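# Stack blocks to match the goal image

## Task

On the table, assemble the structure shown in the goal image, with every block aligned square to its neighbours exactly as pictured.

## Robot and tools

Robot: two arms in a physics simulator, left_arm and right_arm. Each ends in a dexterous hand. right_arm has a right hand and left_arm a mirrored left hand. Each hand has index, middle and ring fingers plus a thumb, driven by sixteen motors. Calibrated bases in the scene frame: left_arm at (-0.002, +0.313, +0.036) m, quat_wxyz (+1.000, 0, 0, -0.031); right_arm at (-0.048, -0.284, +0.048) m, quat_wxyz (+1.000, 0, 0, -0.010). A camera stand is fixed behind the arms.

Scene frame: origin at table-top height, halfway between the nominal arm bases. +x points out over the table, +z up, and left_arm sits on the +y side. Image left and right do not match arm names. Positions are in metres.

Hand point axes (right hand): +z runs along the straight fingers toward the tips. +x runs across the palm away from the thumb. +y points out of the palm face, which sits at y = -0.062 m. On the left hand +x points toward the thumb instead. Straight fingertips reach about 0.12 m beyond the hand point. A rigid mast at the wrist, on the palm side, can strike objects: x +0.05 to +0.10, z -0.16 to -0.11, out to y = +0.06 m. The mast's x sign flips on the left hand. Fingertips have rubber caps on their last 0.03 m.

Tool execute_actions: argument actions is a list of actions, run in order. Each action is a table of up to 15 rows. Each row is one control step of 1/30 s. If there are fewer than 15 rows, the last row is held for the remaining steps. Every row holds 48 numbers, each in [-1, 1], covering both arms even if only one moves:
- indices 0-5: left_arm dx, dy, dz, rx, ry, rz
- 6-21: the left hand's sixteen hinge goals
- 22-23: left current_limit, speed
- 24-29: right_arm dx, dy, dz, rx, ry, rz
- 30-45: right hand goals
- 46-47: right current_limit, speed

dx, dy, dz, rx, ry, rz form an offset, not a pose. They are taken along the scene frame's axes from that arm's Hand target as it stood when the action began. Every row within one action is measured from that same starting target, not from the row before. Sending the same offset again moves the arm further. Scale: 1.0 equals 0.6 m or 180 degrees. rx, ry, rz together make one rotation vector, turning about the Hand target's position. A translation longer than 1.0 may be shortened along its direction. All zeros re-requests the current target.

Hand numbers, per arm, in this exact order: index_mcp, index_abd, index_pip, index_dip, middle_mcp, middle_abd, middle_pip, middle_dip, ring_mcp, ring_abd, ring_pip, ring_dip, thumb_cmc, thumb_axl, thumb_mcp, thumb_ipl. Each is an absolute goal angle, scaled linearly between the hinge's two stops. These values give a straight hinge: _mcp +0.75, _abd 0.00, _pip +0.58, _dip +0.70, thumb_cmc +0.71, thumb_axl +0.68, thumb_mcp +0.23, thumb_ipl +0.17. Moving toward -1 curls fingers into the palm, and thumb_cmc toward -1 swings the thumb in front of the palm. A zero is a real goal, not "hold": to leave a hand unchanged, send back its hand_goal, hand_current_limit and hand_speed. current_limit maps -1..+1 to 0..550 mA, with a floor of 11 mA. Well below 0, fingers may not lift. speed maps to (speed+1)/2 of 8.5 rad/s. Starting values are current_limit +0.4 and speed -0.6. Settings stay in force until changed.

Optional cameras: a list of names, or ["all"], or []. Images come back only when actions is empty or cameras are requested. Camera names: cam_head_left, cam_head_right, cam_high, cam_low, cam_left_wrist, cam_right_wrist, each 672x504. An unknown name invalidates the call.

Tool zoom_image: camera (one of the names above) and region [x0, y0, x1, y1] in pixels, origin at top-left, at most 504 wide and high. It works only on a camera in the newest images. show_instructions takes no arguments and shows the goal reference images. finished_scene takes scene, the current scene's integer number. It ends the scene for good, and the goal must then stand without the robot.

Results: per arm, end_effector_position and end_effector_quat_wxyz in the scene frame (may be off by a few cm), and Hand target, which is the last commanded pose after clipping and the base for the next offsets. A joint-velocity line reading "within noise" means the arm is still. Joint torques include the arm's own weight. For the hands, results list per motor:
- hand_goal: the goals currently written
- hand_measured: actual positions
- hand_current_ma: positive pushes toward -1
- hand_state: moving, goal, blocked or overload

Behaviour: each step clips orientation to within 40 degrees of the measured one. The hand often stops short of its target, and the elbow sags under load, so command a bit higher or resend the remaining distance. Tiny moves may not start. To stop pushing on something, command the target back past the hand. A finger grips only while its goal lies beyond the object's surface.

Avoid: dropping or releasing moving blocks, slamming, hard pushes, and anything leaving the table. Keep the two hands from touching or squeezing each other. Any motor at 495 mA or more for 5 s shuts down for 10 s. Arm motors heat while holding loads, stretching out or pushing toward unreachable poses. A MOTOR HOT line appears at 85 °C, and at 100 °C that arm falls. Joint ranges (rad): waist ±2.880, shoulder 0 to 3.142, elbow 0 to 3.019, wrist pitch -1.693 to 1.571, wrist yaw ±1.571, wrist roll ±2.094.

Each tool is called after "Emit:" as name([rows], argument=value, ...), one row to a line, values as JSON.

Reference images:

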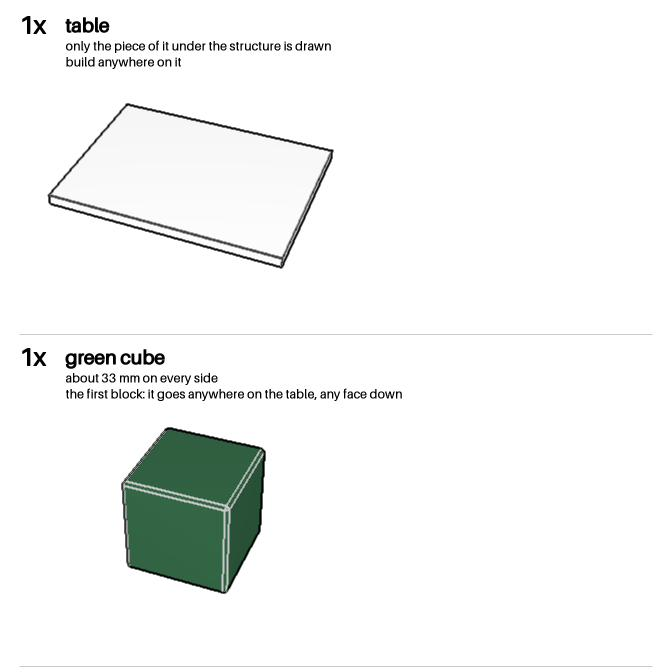

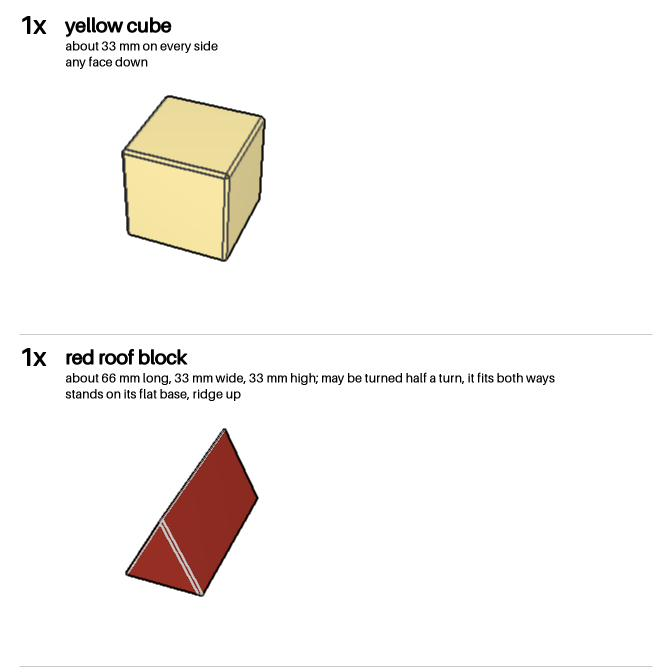

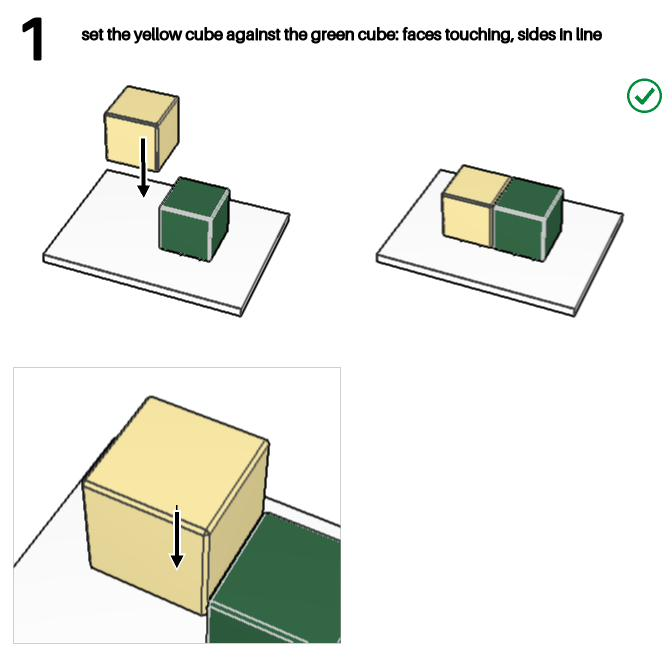

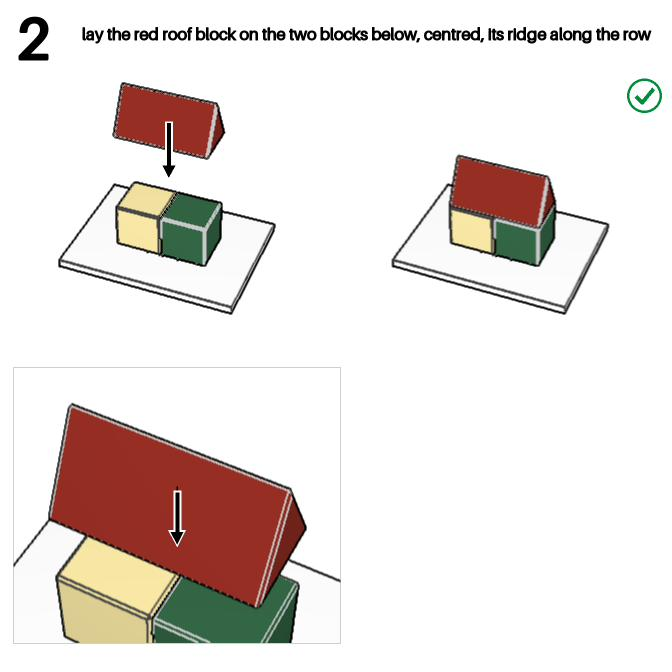

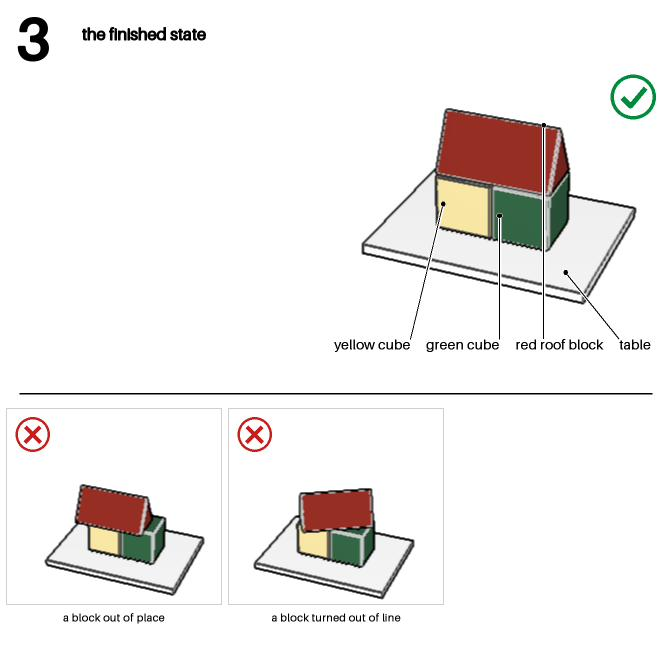

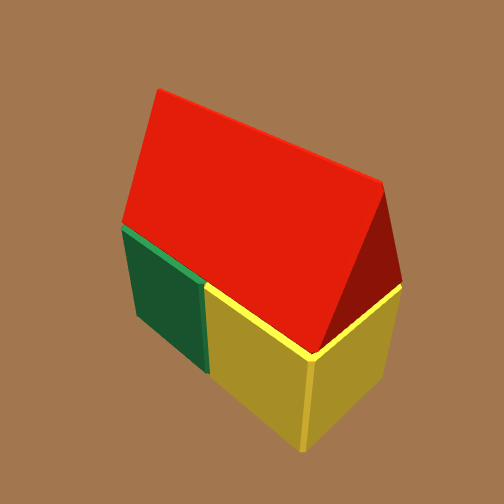

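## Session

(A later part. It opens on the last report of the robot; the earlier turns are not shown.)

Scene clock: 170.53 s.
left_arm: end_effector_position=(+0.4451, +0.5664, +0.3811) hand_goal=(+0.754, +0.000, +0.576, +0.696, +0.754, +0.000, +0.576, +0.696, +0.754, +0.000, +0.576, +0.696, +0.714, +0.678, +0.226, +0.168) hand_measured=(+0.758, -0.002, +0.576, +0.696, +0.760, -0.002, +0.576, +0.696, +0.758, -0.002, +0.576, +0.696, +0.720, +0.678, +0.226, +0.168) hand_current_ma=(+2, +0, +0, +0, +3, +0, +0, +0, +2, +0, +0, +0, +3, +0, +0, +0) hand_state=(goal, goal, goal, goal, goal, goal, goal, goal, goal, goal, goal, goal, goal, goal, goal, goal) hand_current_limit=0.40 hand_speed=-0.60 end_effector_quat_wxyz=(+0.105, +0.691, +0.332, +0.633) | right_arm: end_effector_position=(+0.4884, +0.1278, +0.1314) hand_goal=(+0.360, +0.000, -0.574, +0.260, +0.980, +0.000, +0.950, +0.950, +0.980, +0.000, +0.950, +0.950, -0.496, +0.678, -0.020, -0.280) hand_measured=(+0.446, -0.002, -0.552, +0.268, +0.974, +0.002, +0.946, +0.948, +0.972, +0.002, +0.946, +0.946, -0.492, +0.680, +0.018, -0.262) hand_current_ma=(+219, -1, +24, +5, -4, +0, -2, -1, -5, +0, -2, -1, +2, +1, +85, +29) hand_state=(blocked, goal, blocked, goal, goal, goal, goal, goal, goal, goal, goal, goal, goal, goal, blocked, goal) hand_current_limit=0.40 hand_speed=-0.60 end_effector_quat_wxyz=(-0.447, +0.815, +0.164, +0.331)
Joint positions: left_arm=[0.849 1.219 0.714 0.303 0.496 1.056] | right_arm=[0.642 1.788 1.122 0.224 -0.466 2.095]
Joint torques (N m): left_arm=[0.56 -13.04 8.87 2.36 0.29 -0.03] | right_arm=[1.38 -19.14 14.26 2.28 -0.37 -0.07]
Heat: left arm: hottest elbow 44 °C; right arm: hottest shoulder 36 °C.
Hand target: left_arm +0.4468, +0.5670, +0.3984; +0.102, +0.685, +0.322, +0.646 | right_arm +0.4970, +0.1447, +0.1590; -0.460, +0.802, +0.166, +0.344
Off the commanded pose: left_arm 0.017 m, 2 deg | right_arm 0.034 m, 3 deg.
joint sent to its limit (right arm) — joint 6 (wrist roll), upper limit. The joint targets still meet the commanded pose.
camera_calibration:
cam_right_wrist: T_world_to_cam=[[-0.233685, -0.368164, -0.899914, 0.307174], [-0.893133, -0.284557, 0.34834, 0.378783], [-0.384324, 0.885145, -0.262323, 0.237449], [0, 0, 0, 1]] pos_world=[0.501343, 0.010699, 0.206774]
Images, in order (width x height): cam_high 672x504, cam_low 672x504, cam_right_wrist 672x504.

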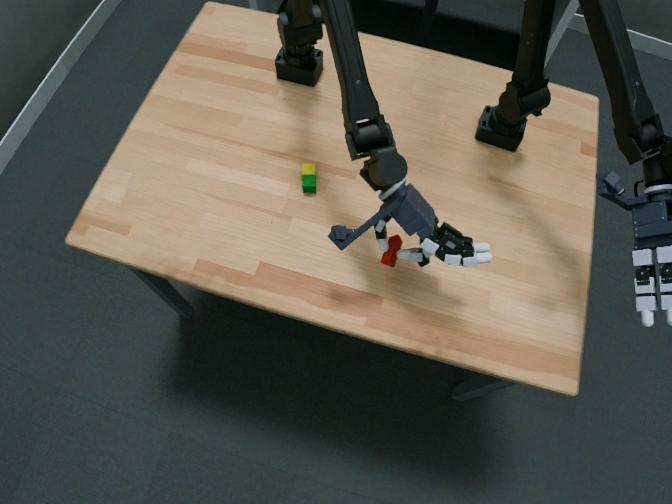

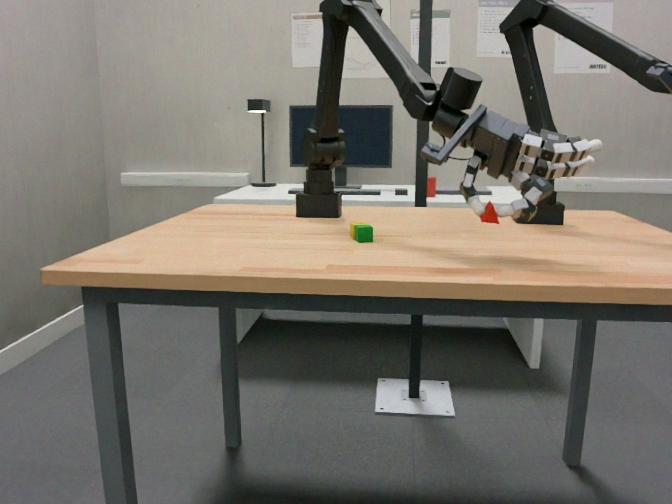

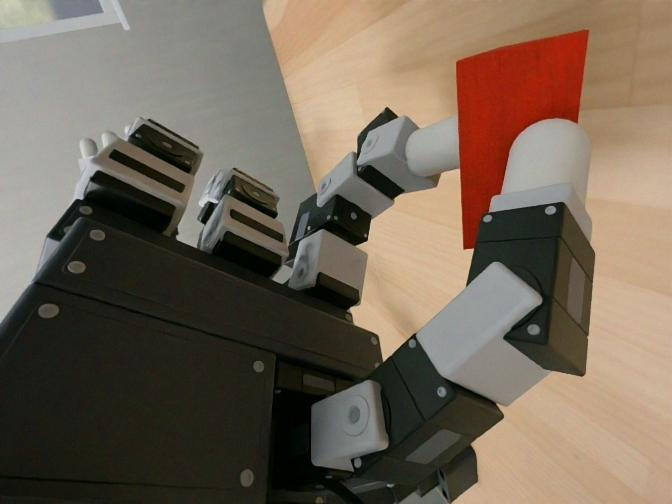

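Emit:
execute_actions([
  [[0,0,0,0,0,0,0.754,0,0.576,0.696,0.754,0,0.576,0.696,0.754,0,0.576,0.696,0.714,0.678,0.226,0.168,0.4,-0.6,-0.0328,-0.05,-0.0015,0,0,0.0122,0.36,0,-0.575,0.26,0.98,0,0.95,0.95,0.98,0,0.95,0.95,-0.497,0.677,-0.02,-0.28,0.4,-0.6]],
  [[0,0,0,0,0,0,0.754,0,0.576,0.696,0.754,0,0.576,0.696,0.754,0,0.576,0.696,0.714,0.678,0.226,0.168,0.4,-0.6,-0.0328,-0.05,-0.0015,0,0,0.0122,0.36,0,-0.575,0.26,0.98,0,0.95,0.95,0.98,0,0.95,0.95,-0.497,0.677,-0.02,-0.28,0.4,-0.6]],
  [[0,0,0,0,0,0,0.754,0,0.576,0.696,0.754,0,0.576,0.696,0.754,0,0.576,0.696,0.714,0.678,0.226,0.168,0.4,-0.6,-0.0328,-0.05,-0.0015,0,0,0.0122,0.36,0,-0.575,0.26,0.98,0,0.95,0.95,0.98,0,0.95,0.95,-0.497,0.677,-0.02,-0.28,0.4,-0.6]],
  [[0,0,0,0,0,0,0.754,0,0.576,0.696,0.754,0,0.576,0.696,0.754,0,0.576,0.696,0.714,0.678,0.226,0.168,0.4,-0.6,-0.0328,-0.05,-0.0015,0,0,0.0122,0.36,0,-0.575,0.26,0.98,0,0.95,0.95,0.98,0,0.95,0.95,-0.497,0.677,-0.02,-0.28,0.4,-0.6]],
  [[0,0,0,0,0,0,0.754,0,0.576,0.696,0.754,0,0.576,0.696,0.754,0,0.576,0.696,0.714,0.678,0.226,0.168,0.4,-0.6,-0.0328,-0.05,-0.0015,0,0,0.0122,0.36,0,-0.575,0.26,0.98,0,0.95,0.95,0.98,0,0.95,0.95,-0.497,0.677,-0.02,-0.28,0.4,-0.6]],
  [[0,0,0,0,0,0,0.754,0,0.576,0.696,0.754,0,0.576,0.696,0.754,0,0.576,0.696,0.714,0.678,0.226,0.168,0.4,-0.6,-0.0328,-0.05,-0.0015,0,0,0.0122,0.36,0,-0.575,0.26,0.98,0,0.95,0.95,0.98,0,0.95,0.95,-0.497,0.677,-0.02,-0.28,0.4,-0.6]],
  [[0,0,0,0,0,0,0.754,0,0.576,0.696,0.754,0,0.576,0.696,0.754,0,0.576,0.696,0.714,0.678,0.226,0.168,0.4,-0.6,-0.0328,-0.05,-0.0015,0,0,0.0122,0.36,0,-0.575,0.26,0.98,0,0.95,0.95,0.98,0,0.95,0.95,-0.497,0.677,-0.02,-0.28,0.4,-0.6]],
  [[0,0,0,0,0,0,0.754,0,0.576,0.696,0.754,0,0.576,0.696,0.754,0,0.576,0.696,0.714,0.678,0.226,0.168,0.4,-0.6,-0.0328,-0.05,-0.0015,0,0,0.0122,0.36,0,-0.575,0.26,0.98,0,0.95,0.95,0.98,0,0.95,0.95,-0.497,0.677,-0.02,-0.28,0.4,-0.6]],
  [[0,0,0,0,0,0,0.754,0,0.576,0.696,0.754,0,0.576,0.696,0.754,0,0.576,0.696,0.714,0.678,0.226,0.168,0.4,-0.6,-0.0328,-0.05,-0.0015,0,0,0.0122,0.36,0,-0.575,0.26,0.98,0,0.95,0.95,0.98,0,0.95,0.95,-0.497,0.677,-0.02,-0.28,0.4,-0.6]],
], cameras=["cam_high","cam_low","cam_right_wrist"])

Emit:
zoom_image(camera="cam_low", region=[320, 160, 420, 260])

Emit:
zoom_image(camera="cam_high", region=[260, 110, 350, 200])

Scene clock: 178.23 s.
left_arm: end_effector_position=(+0.4451, +0.5664, +0.3811) hand_goal=(+0.754, +0.000, +0.576, +0.696, +0.754, +0.000, +0.576, +0.696, +0.754, +0.000, +0.576, +0.696, +0.714, +0.678, +0.226, +0.168) hand_measured=(+0.758, -0.002, +0.576, +0.696, +0.760, -0.002, +0.576, +0.696, +0.758, -0.002, +0.576, +0.696, +0.720, +0.678, +0.226, +0.168) hand_current_ma=(+2, +0, +0, +0, +3, +0, +0, +0, +2, +0, +0, +0, +3, +0, +0, +0) hand_state=(goal, goal, goal, goal, goal, goal, goal, goal, goal, goal, goal, goal, goal, goal, goal, goal) hand_current_limit=0.40 hand_speed=-0.60 end_effector_quat_wxyz=(+0.105, +0.691, +0.332, +0.633) | right_arm: end_effector_position=(+0.3082, -0.1208, +0.1411) hand_goal=(+0.360, +0.000, -0.574, +0.260, +0.980, +0.000, +0.950, +0.950, +0.980, +0.000, +0.950, +0.950, -0.496, +0.678, -0.020, -0.280) hand_measured=(+0.446, -0.002, -0.550, +0.268, +0.972, +0.002, +0.946, +0.948, +0.972, +0.002, +0.946, +0.946, -0.492, +0.680, +0.020, -0.262) hand_current_ma=(+213, -1, +26, +5, -5, +0, -2, -1, -5, +0, -2, -1, +2, +1, +86, +29) hand_state=(blocked, goal, blocked, goal, goal, goal, goal, goal, goal, goal, goal, goal, goal, goal, blocked, goal) hand_current_limit=0.40 hand_speed=-0.60 end_effector_quat_wxyz=(-0.516, +0.764, +0.296, +0.250)
Joint positions: left_arm=[0.849 1.219 0.714 0.303 0.496 1.056] | right_arm=[0.123 1.218 0.603 -0.492 -1.176 1.247]
Joint torques (N m): left_arm=[0.62 -12.98 8.85 2.35 0.29 -0.03] | right_arm=[-0.67 -7.18 11.62 0.99 -1.06 -0.23]
Heat: left arm: hottest elbow 44 °C; right arm: hottest elbow 37 °C.
Hand target: left_arm +0.4468, +0.5670, +0.3984; +0.102, +0.685, +0.322, +0.646 | right_arm +0.3198, -0.1253, +0.1510; -0.512, +0.761, +0.301, +0.260
Off the commanded pose: left_arm 0.017 m, 2 deg | right_arm 0.016 m, 1 deg.
camera_calibration:
cam_right_wrist: T_world_to_cam=[[-0.10228, -0.388003, -0.915965, 0.141683], [-0.73583, -0.590117, 0.332139, 0.0606311], [-0.669397, 0.707966, -0.225147, 0.451946], [0, 0, 0, 1]] pos_world=[0.361637, -0.22921, 0.211393]
Images, in order (width x height): cam_high 672x504, cam_low 672x504, cam_right_wrist 672x504.

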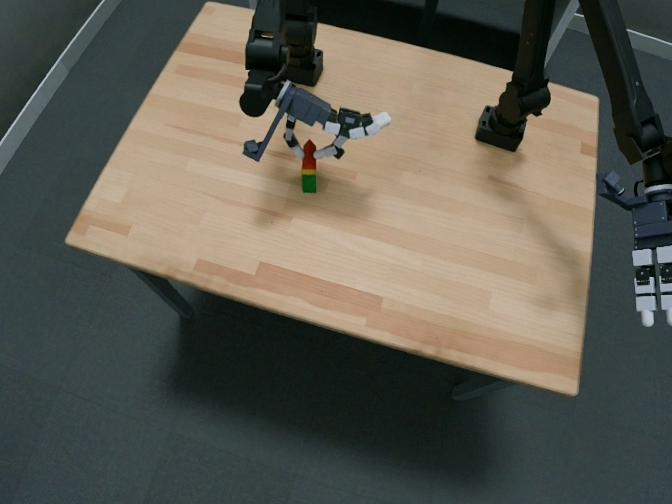

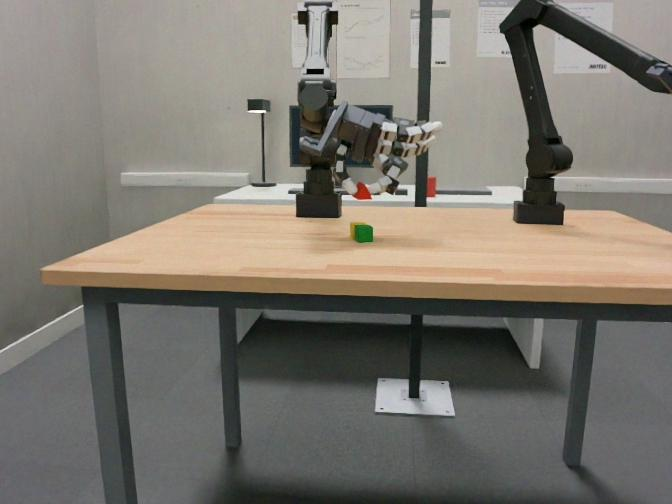

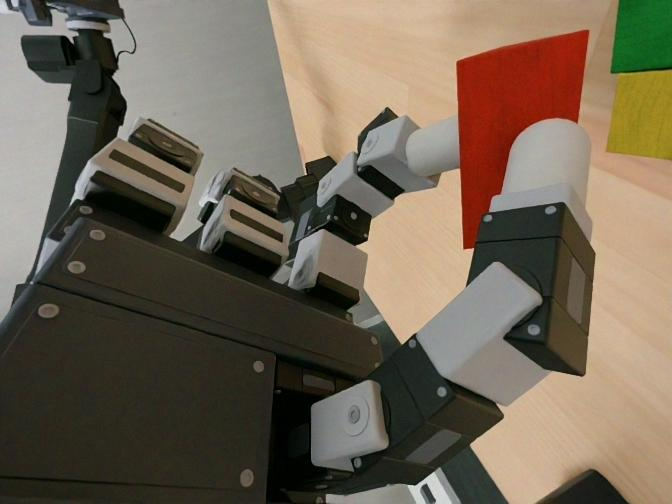

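Scaled by 5.040 from the camera's 672x504 image, which has a finer 960x720 frame.

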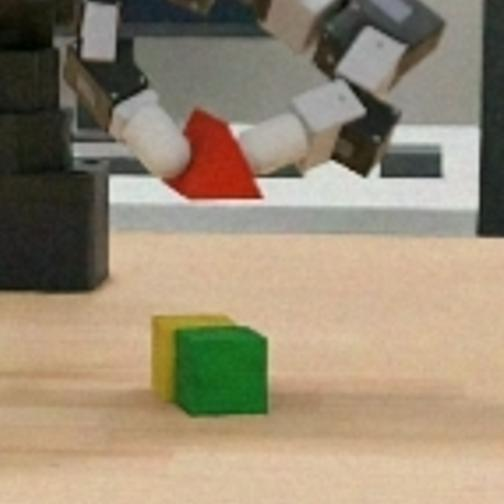

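Scaled by 5.600 from the camera's 672x504 image, which has a finer 960x720 frame.

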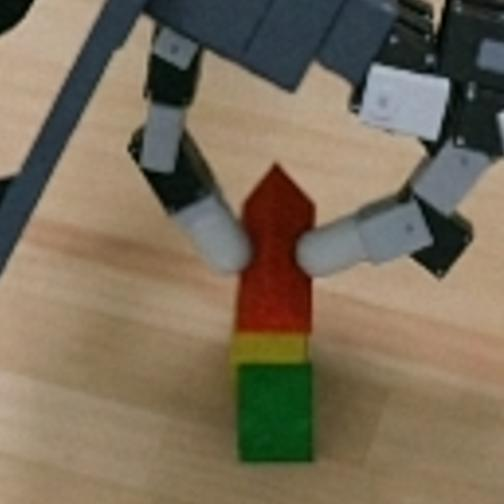

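Emit:
execute_actions([
  [[0,0,0,0,0,0,0.754,0,0.576,0.696,0.754,0,0.576,0.696,0.754,0,0.576,0.696,0.714,0.678,0.226,0.168,0.4,-0.6,0.0245,0.0,-0.03,0.0125,-0.0066,0,0.36,0,-0.575,0.26,0.98,0,0.95,0.95,0.98,0,0.95,0.95,-0.497,0.677,-0.02,-0.28,0.4,-0.6]],
  [[0,0,0,0,0,0,0.754,0,0.576,0.696,0.754,0,0.576,0.696,0.754,0,0.576,0.696,0.714,0.678,0.226,0.168,0.4,-0.6,0,0,-0.035,0,0,0,0.36,0,-0.575,0.26,0.98,0,0.95,0.95,0.98,0,0.95,0.95,-0.497,0.677,-0.02,-0.28,0.4,-0.6]],
], cameras=["cam_high","cam_low"])

Emit:
zoom_image(camera="cam_low", region=[325, 180, 395, 250])

Emit:
zoom_image(camera="cam_high", region=[275, 130, 345, 200])

Scene clock: 184.40 s.
left_arm: end_effector_position=(+0.4451, +0.5664, +0.3811) hand_goal=(+0.754, +0.000, +0.576, +0.696, +0.754, +0.000, +0.576, +0.696, +0.754, +0.000, +0.576, +0.696, +0.714, +0.678, +0.226, +0.168) hand_measured=(+0.758, -0.002, +0.576, +0.696, +0.760, -0.002, +0.576, +0.696, +0.758, -0.002, +0.576, +0.696, +0.720, +0.678, +0.226, +0.168) hand_current_ma=(+2, +0, +0, +0, +3, +0, +0, +0, +2, +0, +0, +0, +3, +0, +0, +0) hand_state=(goal, goal, goal, goal, goal, goal, goal, goal, goal, goal, goal, goal, goal, goal, goal, goal) hand_current_limit=0.40 hand_speed=-0.60 end_effector_quat_wxyz=(+0.105, +0.691, +0.332, +0.633) | right_arm: end_effector_position=(+0.3334, -0.1201, +0.1200) hand_goal=(+0.360, +0.000, -0.574, +0.260, +0.980, +0.000, +0.950, +0.950, +0.980, +0.000, +0.950, +0.950, -0.496, +0.678, -0.020, -0.280) hand_measured=(+0.446, -0.002, -0.550, +0.268, +0.972, +0.002, +0.946, +0.948, +0.972, +0.002, +0.946, +0.946, -0.492, +0.680, +0.020, -0.262) hand_current_ma=(+213, -1, +26, +5, -5, +0, -2, -1, -5, +0, -2, -1, +2, +1, +86, +29) hand_state=(blocked, goal, blocked, goal, goal, goal, goal, goal, goal, goal, goal, goal, goal, goal, blocked, goal) hand_current_limit=0.40 hand_speed=-0.60 end_effector_quat_wxyz=(-0.524, +0.745, +0.308, +0.274)
Joint positions: left_arm=[0.849 1.219 0.714 0.303 0.496 1.056] | right_arm=[0.1 1.339 0.603 -0.342 -1.223 1.215]
Joint torques (N m): left_arm=[0.5 -13.1 8.88 2.36 0.29 -0.04] | right_arm=[-0.44 -6.65 8.14 1.84 -1.04 -0.21]
Heat: left arm: hottest elbow 44 °C; right arm: hottest elbow 36 °C.
Hand target: left_arm +0.4468, +0.5670, +0.3984; +0.102, +0.685, +0.322, +0.646 | right_arm +0.3345, -0.1252, +0.1119; -0.524, +0.748, +0.301, +0.273
Off the commanded pose: left_arm 0.017 m, 2 deg | right_arm 0.010 m, 1 deg.
Images, in order (width x height): cam_high 672x504, cam_low 672x504.

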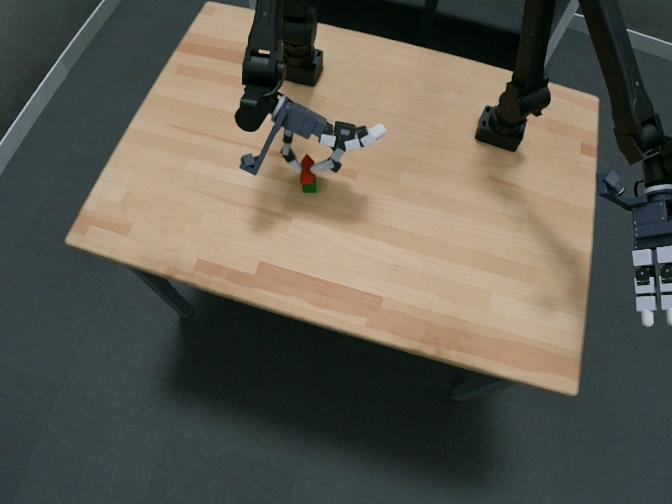

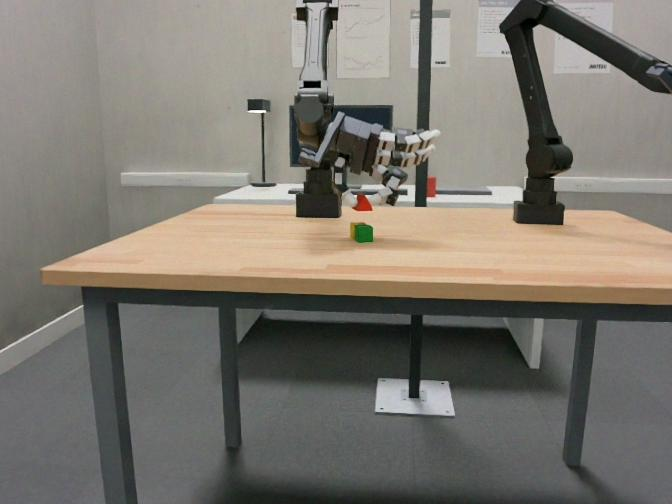

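Scaled by 7.200 from the camera's 672x504 image, which has a finer 960x720 frame.

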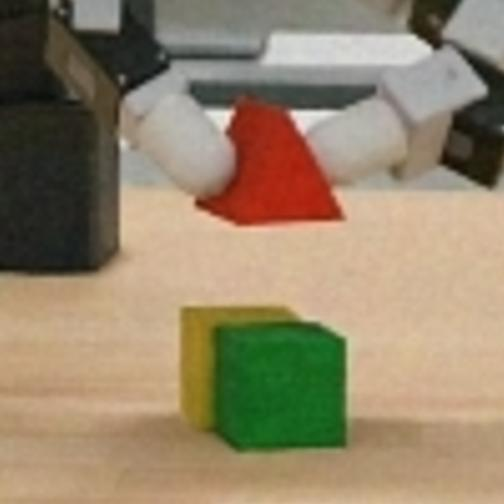

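Scaled by 7.200 from the camera's 672x504 image, which has a finer 960x720 frame.

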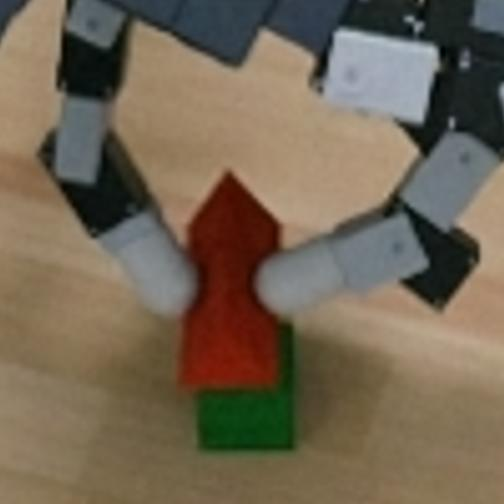

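Emit:
zoom_image(camera="cam_low", region=[345, 185, 385, 225])

Emit:
zoom_image(camera="cam_low", region=[345, 215, 385, 255])

Emit:
zoom_image(camera="cam_high", region=[285, 145, 335, 195])

Scaled by 12.600 from the camera's 672x504 image, which has a finer 960x720 frame.

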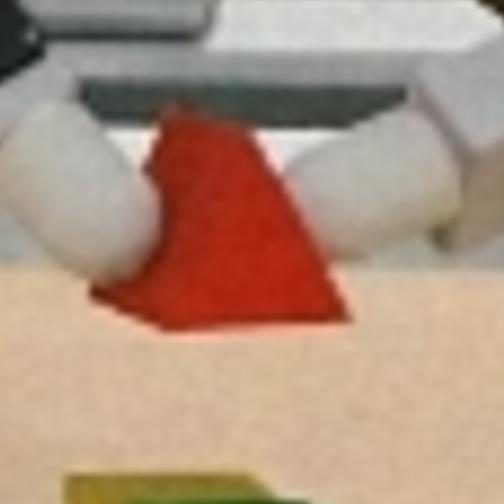

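Scaled by 12.600 from the camera's 672x504 image, which has a finer 960x720 frame.

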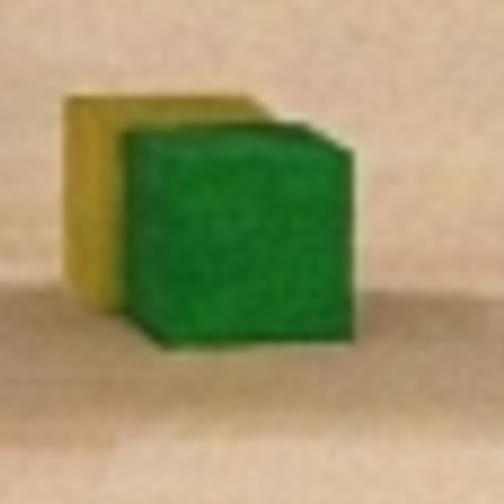

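Scaled by 10.080 from the camera's 672x504 image, which has a finer 960x720 frame.

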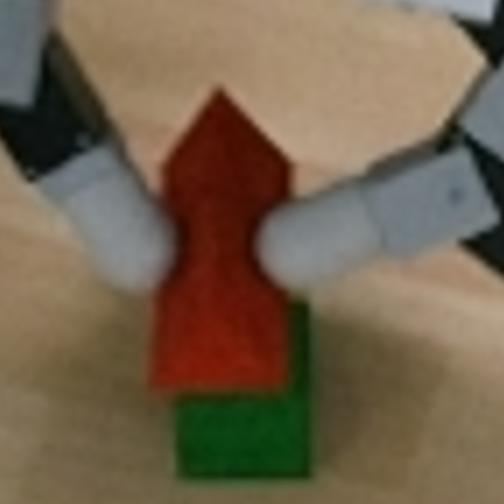

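Emit:
execute_actions([
  [[0,0,0,0,0,0,0.754,0,0.576,0.696,0.754,0,0.576,0.696,0.754,0,0.576,0.696,0.714,0.678,0.226,0.168,0.4,-0.6,-0.022,0.003,-0.02,-0.0116,0.0068,0.015,0.36,0,-0.575,0.26,0.98,0,0.95,0.95,0.98,0,0.95,0.95,-0.497,0.677,-0.02,-0.28,0.4,-0.6]],
  [[0,0,0,0,0,0,0.754,0,0.576,0.696,0.754,0,0.576,0.696,0.754,0,0.576,0.696,0.714,0.678,0.226,0.168,0.4,-0.6,0,0,0,0,0,0,0.36,0,-0.575,0.26,0.98,0,0.95,0.95,0.98,0,0.95,0.95,-0.497,0.677,-0.02,-0.28,0.4,-0.6]],
], cameras=["cam_high","cam_low"])

Emit:
zoom_image(camera="cam_low", region=[340, 195, 390, 245])

Emit:
zoom_image(camera="cam_high", region=[285, 145, 335, 195])

Scene clock: 190.37 s.
left_arm: end_effector_position=(+0.4451, +0.5664, +0.3811) hand_goal=(+0.754, +0.000, +0.576, +0.696, +0.754, +0.000, +0.576, +0.696, +0.754, +0.000, +0.576, +0.696, +0.714, +0.678, +0.226, +0.168) hand_measured=(+0.758, -0.002, +0.576, +0.696, +0.760, -0.002, +0.576, +0.696, +0.758, -0.002, +0.576, +0.696, +0.720, +0.678, +0.226, +0.168) hand_current_ma=(+2, +0, +0, +0, +3, +0, +0, +0, +2, +0, +0, +0, +3, +0, +0, +0) hand_state=(goal, goal, goal, goal, goal, goal, goal, goal, goal, goal, goal, goal, goal, goal, goal, goal) hand_current_limit=0.40 hand_speed=-0.60 end_effector_quat_wxyz=(+0.105, +0.691, +0.332, +0.633) | right_arm: end_effector_position=(+0.3197, -0.1228, +0.1058) hand_goal=(+0.360, +0.000, -0.574, +0.260, +0.980, +0.000, +0.950, +0.950, +0.980, +0.000, +0.950, +0.950, -0.496, +0.678, -0.020, -0.280) hand_measured=(+0.446, -0.002, -0.550, +0.268, +0.972, +0.002, +0.946, +0.948, +0.972, +0.002, +0.946, +0.946, -0.492, +0.680, +0.020, -0.262) hand_current_ma=(+213, -1, +26, +5, -5, +0, -2, -1, -5, +0, -2, -1, +2, +1, +86, +29) hand_state=(blocked, goal, blocked, goal, goal, goal, goal, goal, goal, goal, goal, goal, goal, goal, blocked, goal) hand_current_limit=0.40 hand_speed=-0.60 end_effector_quat_wxyz=(-0.519, +0.751, +0.320, +0.253)
Joint positions: left_arm=[0.849 1.219 0.714 0.303 0.496 1.056] | right_arm=[0.1 1.357 0.603 -0.461 -1.208 1.093]
Joint torques (N m): left_arm=[0.56 -13.04 8.85 2.33 0.29 -0.04] | right_arm=[0.09 -6.12 9.06 0.83 -0.96 -0.24]
Heat: left arm: hottest elbow 44 °C; right arm: hottest elbow 36 °C.
Hand target: left_arm +0.4468, +0.5670, +0.3984; +0.102, +0.685, +0.322, +0.646 | right_arm +0.3213, -0.1234, +0.1000; -0.520, +0.753, +0.318, +0.248
Off the commanded pose: left_arm 0.017 m, 2 deg | right_arm 0.006 m, 1 deg.
Images, in order (width x height): cam_high 672x504, cam_low 672x504.

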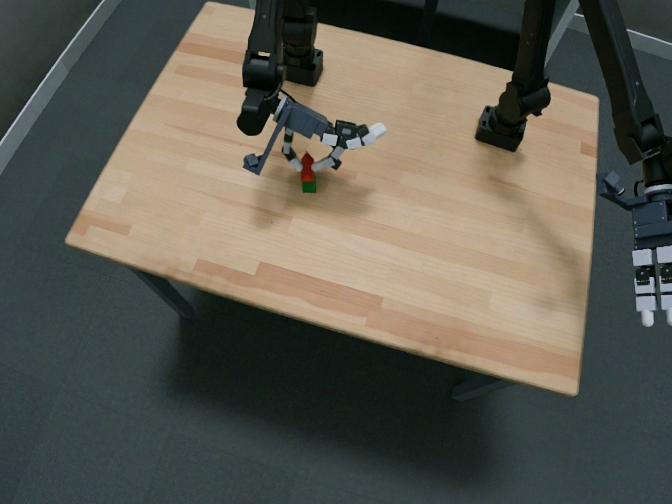

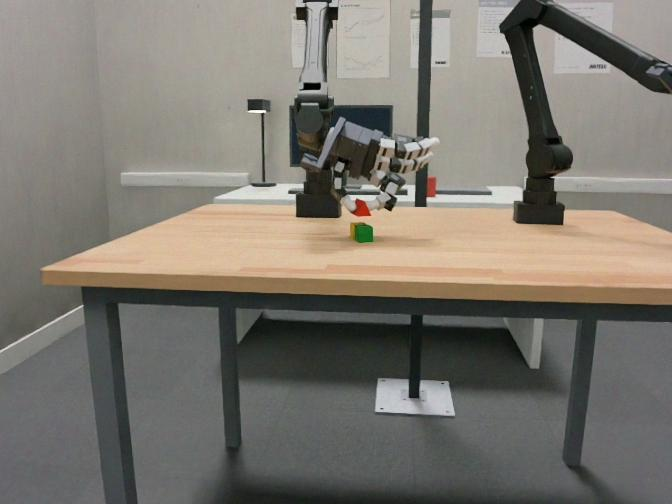

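Scaled by 10.080 from the camera's 672x504 image, which has a finer 960x720 frame.

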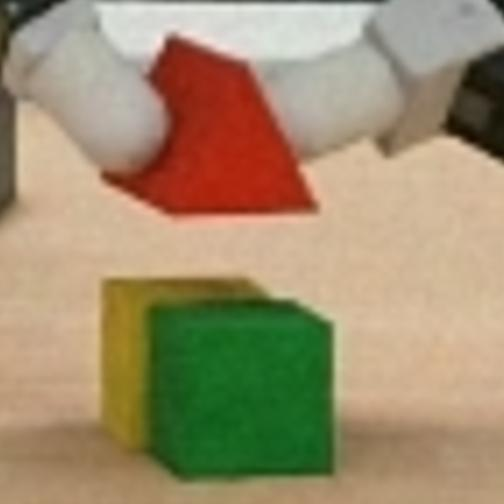

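Scaled by 10.080 from the camera's 672x504 image, which has a finer 960x720 frame.

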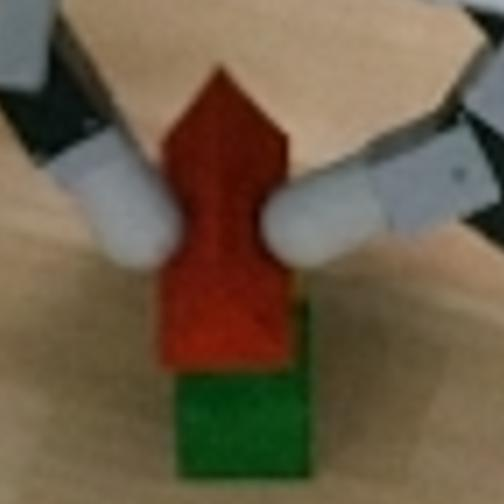

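Emit:
execute_actions([
  [[0,0,0,0,0,0,0.754,0,0.576,0.696,0.754,0,0.576,0.696,0.754,0,0.576,0.696,0.714,0.678,0.226,0.168,0.4,-0.6,0.004,0.010,-0.02,0,0,0.008,0.36,0,-0.575,0.26,0.98,0,0.95,0.95,0.98,0,0.95,0.95,-0.497,0.677,-0.02,-0.28,0.4,-0.6]],
  [[0,0,0,0,0,0,0.754,0,0.576,0.696,0.754,0,0.576,0.696,0.754,0,0.576,0.696,0.714,0.678,0.226,0.168,0.4,-0.6,0,0,0,0,0,0,0.36,0,-0.575,0.26,0.98,0,0.95,0.95,0.98,0,0.95,0.95,-0.497,0.677,-0.02,-0.28,0.4,-0.6]],
], cameras=["cam_high","cam_low"])

Emit:
zoom_image(camera="cam_low", region=[340, 200, 390, 250])

Emit:
zoom_image(camera="cam_high", region=[285, 145, 335, 195])

Scene clock: 194.20 s.
left_arm: end_effector_position=(+0.4451, +0.5664, +0.3811) hand_goal=(+0.754, +0.000, +0.576, +0.696, +0.754, +0.000, +0.576, +0.696, +0.754, +0.000, +0.576, +0.696, +0.714, +0.678, +0.226, +0.168) hand_measured=(+0.758, -0.002, +0.576, +0.696, +0.760, -0.002, +0.576, +0.696, +0.758, -0.002, +0.576, +0.696, +0.720, +0.678, +0.226, +0.168) hand_current_ma=(+2, +0, +0, +0, +3, +0, +0, +0, +2, +0, +0, +0, +3, +0, +0, +0) hand_state=(goal, goal, goal, goal, goal, goal, goal, goal, goal, goal, goal, goal, goal, goal, goal, goal) hand_current_limit=0.40 hand_speed=-0.60 end_effector_quat_wxyz=(+0.105, +0.691, +0.332, +0.633) | right_arm: end_effector_position=(+0.3178, -0.1227, +0.0881) hand_goal=(+0.360, +0.000, -0.574, +0.260, +0.980, +0.000, +0.950, +0.950, +0.980, +0.000, +0.950, +0.950, -0.496, +0.678, -0.020, -0.280) hand_measured=(+0.446, -0.002, -0.550, +0.268, +0.972, +0.002, +0.946, +0.948, +0.972, +0.002, +0.946, +0.946, -0.492, +0.680, +0.020, -0.262) hand_current_ma=(+213, -1, +26, +5, -5, +0, -2, -1, -5, +0, -2, -1, +2, +1, +86, +29) hand_state=(blocked, goal, blocked, goal, goal, goal, goal, goal, goal, goal, goal, goal, goal, goal, blocked, goal) hand_current_limit=0.40 hand_speed=-0.60 end_effector_quat_wxyz=(-0.522, +0.753, +0.319, +0.241)
Joint positions: left_arm=[0.849 1.219 0.714 0.303 0.496 1.056] | right_arm=[0.1 1.41 0.603 -0.461 -1.208 1.06]
Joint torques (N m): left_arm=[0.56 -12.98 8.88 2.36 0.29 -0.03] | right_arm=[1.14 -7.06 9.46 1.07 -1.12 -0.26]
Heat: left arm: hottest elbow 44 °C; right arm: hottest elbow 36 °C.
Hand target: left_arm +0.4468, +0.5670, +0.3984; +0.102, +0.685, +0.322, +0.646 | right_arm +0.3237, -0.1174, +0.0881; -0.523, +0.749, +0.328, +0.241
Off the commanded pose: left_arm 0.017 m, 2 deg | right_arm 0.008 m, 1 deg.
Images, in order (width x height): cam_high 672x504, cam_low 672x504.

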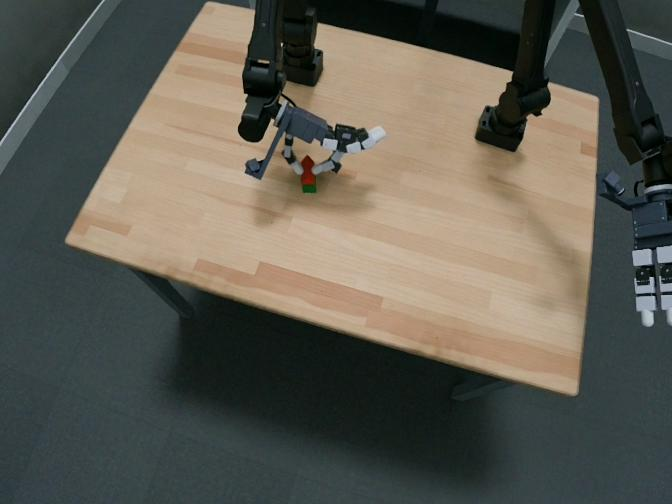

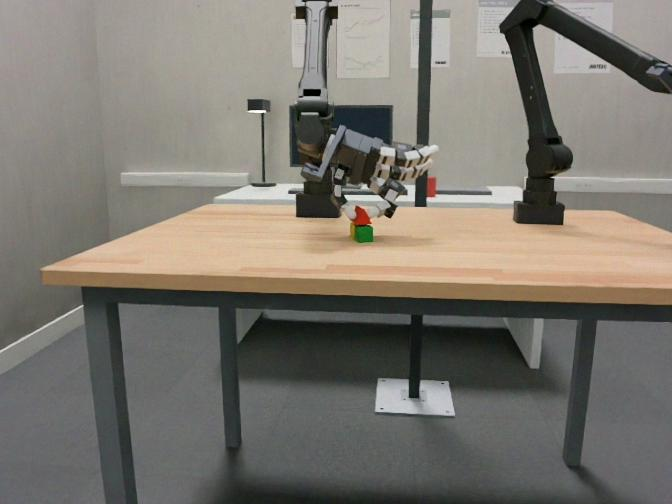

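Scaled by 10.080 from the camera's 672x504 image, which has a finer 960x720 frame.

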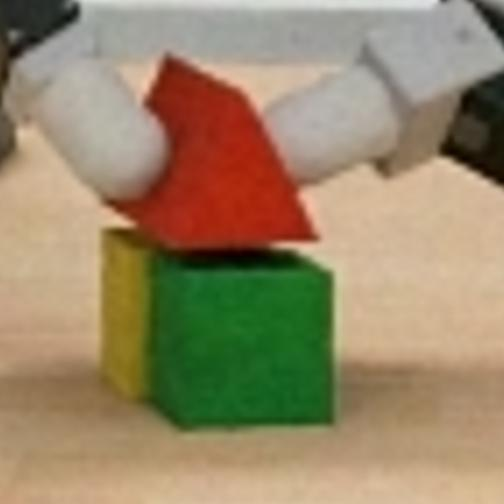

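Scaled by 10.080 from the camera's 672x504 image, which has a finer 960x720 frame.

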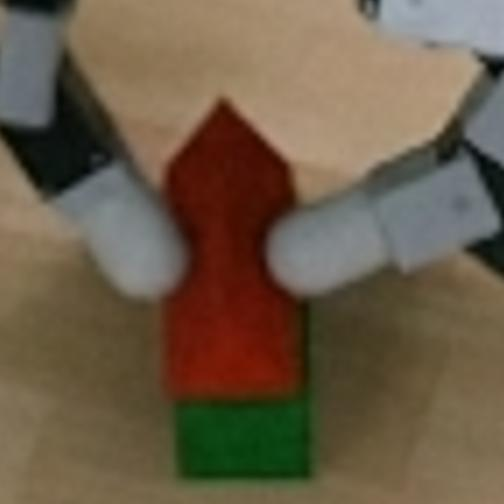

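Emit:
execute_actions([
  [[0,0,0,0,0,0,0.754,0,0.576,0.696,0.754,0,0.576,0.696,0.754,0,0.576,0.696,0.714,0.678,0.226,0.168,0.4,-0.6,0.0,0.008,0.003,-0.0028,-0.0048,0,0.36,0,-0.575,0.26,0.98,0,0.95,0.95,0.98,0,0.95,0.95,-0.497,0.677,-0.02,-0.28,0.4,-0.6]],
])

Scene clock: 198.03 s.
left_arm: end_effector_position=(+0.4451, +0.5664, +0.3811) hand_goal=(+0.754, +0.000, +0.576, +0.696, +0.754, +0.000, +0.576, +0.696, +0.754, +0.000, +0.576, +0.696, +0.714, +0.678, +0.226, +0.168) hand_measured=(+0.758, -0.002, +0.576, +0.696, +0.760, -0.002, +0.576, +0.696, +0.758, -0.002, +0.576, +0.696, +0.720, +0.678, +0.226, +0.168) hand_current_ma=(+2, +0, +0, +0, +3, +0, +0, +0, +2, +0, +0, +0, +3, +0, +0, +0) hand_state=(goal, goal, goal, goal, goal, goal, goal, goal, goal, goal, goal, goal, goal, goal, goal, goal) hand_current_limit=0.40 hand_speed=-0.60 end_effector_quat_wxyz=(+0.105, +0.691, +0.332, +0.633) | right_arm: end_effector_position=(+0.3222, -0.1186, +0.0892) hand_goal=(+0.360, +0.000, -0.574, +0.260, +0.980, +0.000, +0.950, +0.950, +0.980, +0.000, +0.950, +0.950, -0.496, +0.678, -0.020, -0.280) hand_measured=(+0.446, -0.002, -0.550, +0.268, +0.972, +0.002, +0.946, +0.948, +0.972, +0.002, +0.946, +0.946, -0.492, +0.680, +0.020, -0.262) hand_current_ma=(+213, -1, +26, +5, -5, +0, -2, -1, -5, +0, -2, -1, +2, +1, +86, +29) hand_state=(blocked, goal, blocked, goal, goal, goal, goal, goal, goal, goal, goal, goal, goal, goal, blocked, goal) hand_current_limit=0.40 hand_speed=-0.60 end_effector_quat_wxyz=(-0.517, +0.752, +0.327, +0.247)
Joint positions: left_arm=[0.849 1.219 0.714 0.303 0.496 1.056] | right_arm=[0.115 1.41 0.603 -0.423 -1.197 1.078]
Joint torques (N m): left_arm=[0.56 -13.04 8.88 2.36 0.29 -0.04] | right_arm=[1.44 -7.94 8.5 1.65 -0.95 -0.12]
Heat: left arm: hottest elbow 44 °C; right arm: hottest shoulder 35 °C.
Hand target: left_arm +0.4468, +0.5670, +0.3984; +0.102, +0.685, +0.322, +0.646 | right_arm +0.3238, -0.1127, +0.0899; -0.517, +0.750, +0.333, +0.245
Off the commanded pose: left_arm 0.017 m, 2 deg | right_arm 0.006 m, 1 deg.

Emit:
execute_actions([
  [[0,0,0,0,0,0,0.754,0,0.576,0.696,0.754,0,0.576,0.696,0.754,0,0.576,0.696,0.714,0.678,0.226,0.168,0.4,-0.6,-0.009,-0.006,-0.004,0,0,0,0.36,0,-0.575,0.26,0.98,0,0.95,0.95,0.98,0,0.95,0.95,-0.497,0.677,-0.02,-0.28,0.4,-0.6]],
], cameras=["cam_high","cam_low"])

Emit:
zoom_image(camera="cam_low", region=[340, 200, 390, 250])

Emit:
zoom_image(camera="cam_high", region=[285, 145, 335, 195])

Scene clock: 199.77 s.
left_arm: end_effector_position=(+0.4451, +0.5664, +0.3811) hand_goal=(+0.754, +0.000, +0.576, +0.696, +0.754, +0.000, +0.576, +0.696, +0.754, +0.000, +0.576, +0.696, +0.714, +0.678, +0.226, +0.168) hand_measured=(+0.758, -0.002, +0.576, +0.696, +0.760, -0.002, +0.576, +0.696, +0.758, -0.002, +0.576, +0.696, +0.720, +0.678, +0.226, +0.168) hand_current_ma=(+2, +0, +0, +0, +3, +0, +0, +0, +2, +0, +0, +0, +3, +0, +0, +0) hand_state=(goal, goal, goal, goal, goal, goal, goal, goal, goal, goal, goal, goal, goal, goal, goal, goal) hand_current_limit=0.40 hand_speed=-0.60 end_effector_quat_wxyz=(+0.105, +0.691, +0.332, +0.633) | right_arm: end_effector_position=(+0.3223, -0.1186, +0.0893) hand_goal=(+0.360, +0.000, -0.574, +0.260, +0.980, +0.000, +0.950, +0.950, +0.980, +0.000, +0.950, +0.950, -0.496, +0.678, -0.020, -0.280) hand_measured=(+0.446, -0.002, -0.550, +0.268, +0.972, +0.002, +0.946, +0.948, +0.972, +0.002, +0.946, +0.946, -0.492, +0.680, +0.020, -0.262) hand_current_ma=(+213, -1, +26, +5, -5, +0, -2, -1, -5, +0, -2, -1, +2, +1, +86, +29) hand_state=(blocked, goal, blocked, goal, goal, goal, goal, goal, goal, goal, goal, goal, goal, goal, blocked, goal) hand_current_limit=0.40 hand_speed=-0.60 end_effector_quat_wxyz=(-0.516, +0.751, +0.328, +0.247)
Joint positions: left_arm=[0.849 1.219 0.714 0.303 0.496 1.056] | right_arm=[0.115 1.41 0.603 -0.423 -1.197 1.076]
Joint torques (N m): left_arm=[0.56 -13.04 8.87 2.36 0.28 -0.03] | right_arm=[0.85 -8.47 7.19 1.01 -1.06 -0.24]
Heat: left arm: hottest elbow 44 °C; right arm: hottest shoulder 35 °C.
Hand target: left_arm +0.4468, +0.5670, +0.3984; +0.102, +0.685, +0.322, +0.646 | right_arm +0.3184, -0.1163, +0.0875; -0.517, +0.750, +0.333, +0.245
Off the commanded pose: left_arm 0.017 m, 2 deg | right_arm 0.005 m, 1 deg.
Images, in order (width x height): cam_high 672x504, cam_low 672x504.

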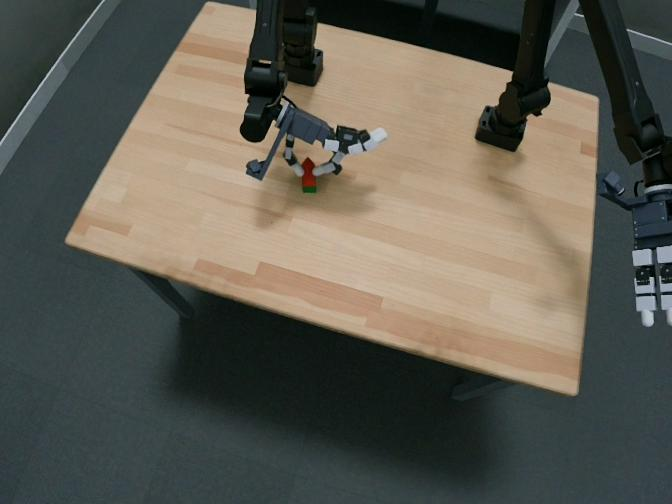

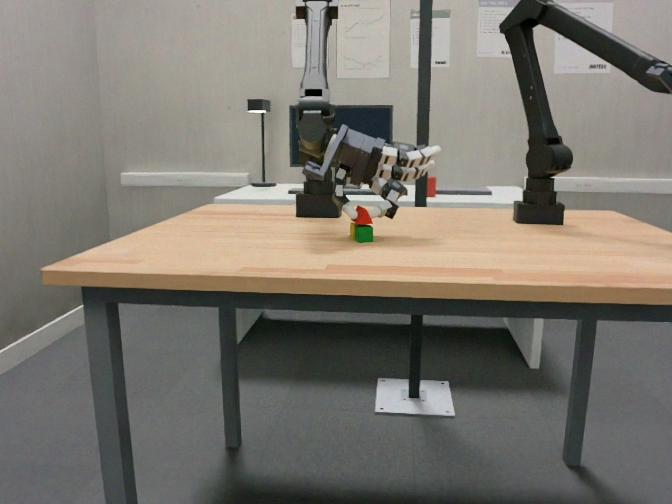

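Scaled by 10.080 from the camera's 672x504 image, which has a finer 960x720 frame.

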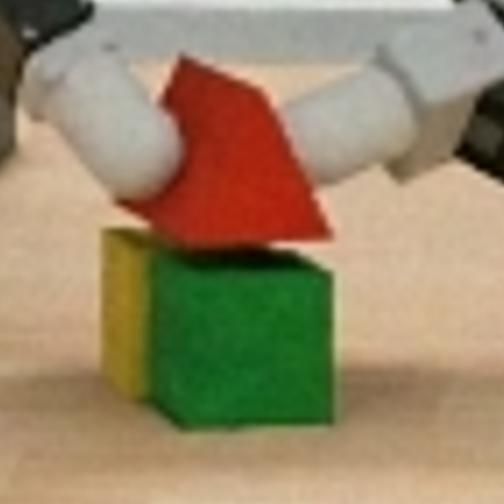

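Scaled by 10.080 from the camera's 672x504 image, which has a finer 960x720 frame.

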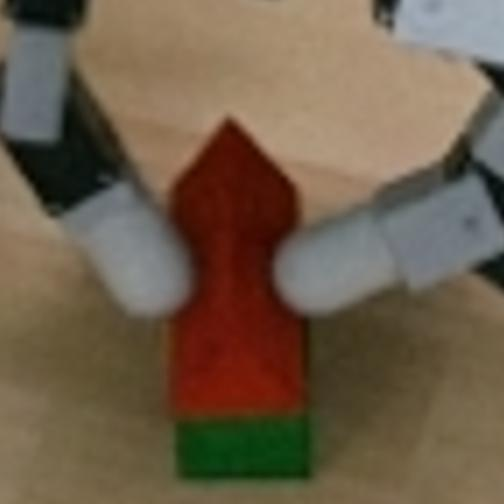

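Emit:
execute_actions([
  [[0,0,0,0,0,0,0.754,0,0.576,0.696,0.754,0,0.576,0.696,0.754,0,0.576,0.696,0.714,0.678,0.226,0.168,0.4,-0.6,-0.009,-0.002,-0.007,0,0,0,0.36,0,-0.575,0.26,0.98,0,0.95,0.95,0.98,0,0.95,0.95,-0.497,0.677,-0.02,-0.28,0.4,-0.6]],
])

Scene clock: 202.67 s.
left_arm: end_effector_position=(+0.4451, +0.5664, +0.3811) hand_goal=(+0.754, +0.000, +0.576, +0.696, +0.754, +0.000, +0.576, +0.696, +0.754, +0.000, +0.576, +0.696, +0.714, +0.678, +0.226, +0.168) hand_measured=(+0.758, -0.002, +0.576, +0.696, +0.760, -0.002, +0.576, +0.696, +0.758, -0.002, +0.576, +0.696, +0.720, +0.678, +0.226, +0.168) hand_current_ma=(+2, +0, +0, +0, +3, +0, +0, +0, +2, +0, +0, +0, +3, +0, +0, +0) hand_state=(goal, goal, goal, goal, goal, goal, goal, goal, goal, goal, goal, goal, goal, goal, goal, goal) hand_current_limit=0.40 hand_speed=-0.60 end_effector_quat_wxyz=(+0.105, +0.691, +0.332, +0.633) | right_arm: end_effector_position=(+0.3134, -0.1194, +0.0827) hand_goal=(+0.360, +0.000, -0.574, +0.260, +0.980, +0.000, +0.950, +0.950, +0.980, +0.000, +0.950, +0.950, -0.496, +0.678, -0.020, -0.280) hand_measured=(+0.446, -0.002, -0.550, +0.268, +0.972, +0.002, +0.946, +0.948, +0.972, +0.002, +0.946, +0.946, -0.492, +0.680, +0.020, -0.262) hand_current_ma=(+213, -1, +26, +5, -5, +0, -2, -1, -5, +0, -2, -1, +2, +1, +86, +29) hand_state=(blocked, goal, blocked, goal, goal, goal, goal, goal, goal, goal, goal, goal, goal, goal, blocked, goal) hand_current_limit=0.40 hand_speed=-0.60 end_effector_quat_wxyz=(-0.518, +0.753, +0.325, +0.241)
Joint positions: left_arm=[0.849 1.219 0.714 0.303 0.496 1.056] | right_arm=[0.115 1.41 0.583 -0.423 -1.197 1.07]
Joint torques (N m): left_arm=[0.56 -13.04 8.87 2.35 0.29 -0.04] | right_arm=[1.14 -8.88 7.19 1.58 -1.06 -0.24]
Heat: left arm: hottest elbow 44 °C; right arm: hottest shoulder 35 °C.
Hand target: left_arm +0.4468, +0.5670, +0.3984; +0.102, +0.685, +0.322, +0.646 | right_arm +0.3130, -0.1175, +0.0833; -0.517, +0.750, +0.333, +0.245
Off the commanded pose: left_arm 0.017 m, 2 deg | right_arm 0.002 m, 1 deg.


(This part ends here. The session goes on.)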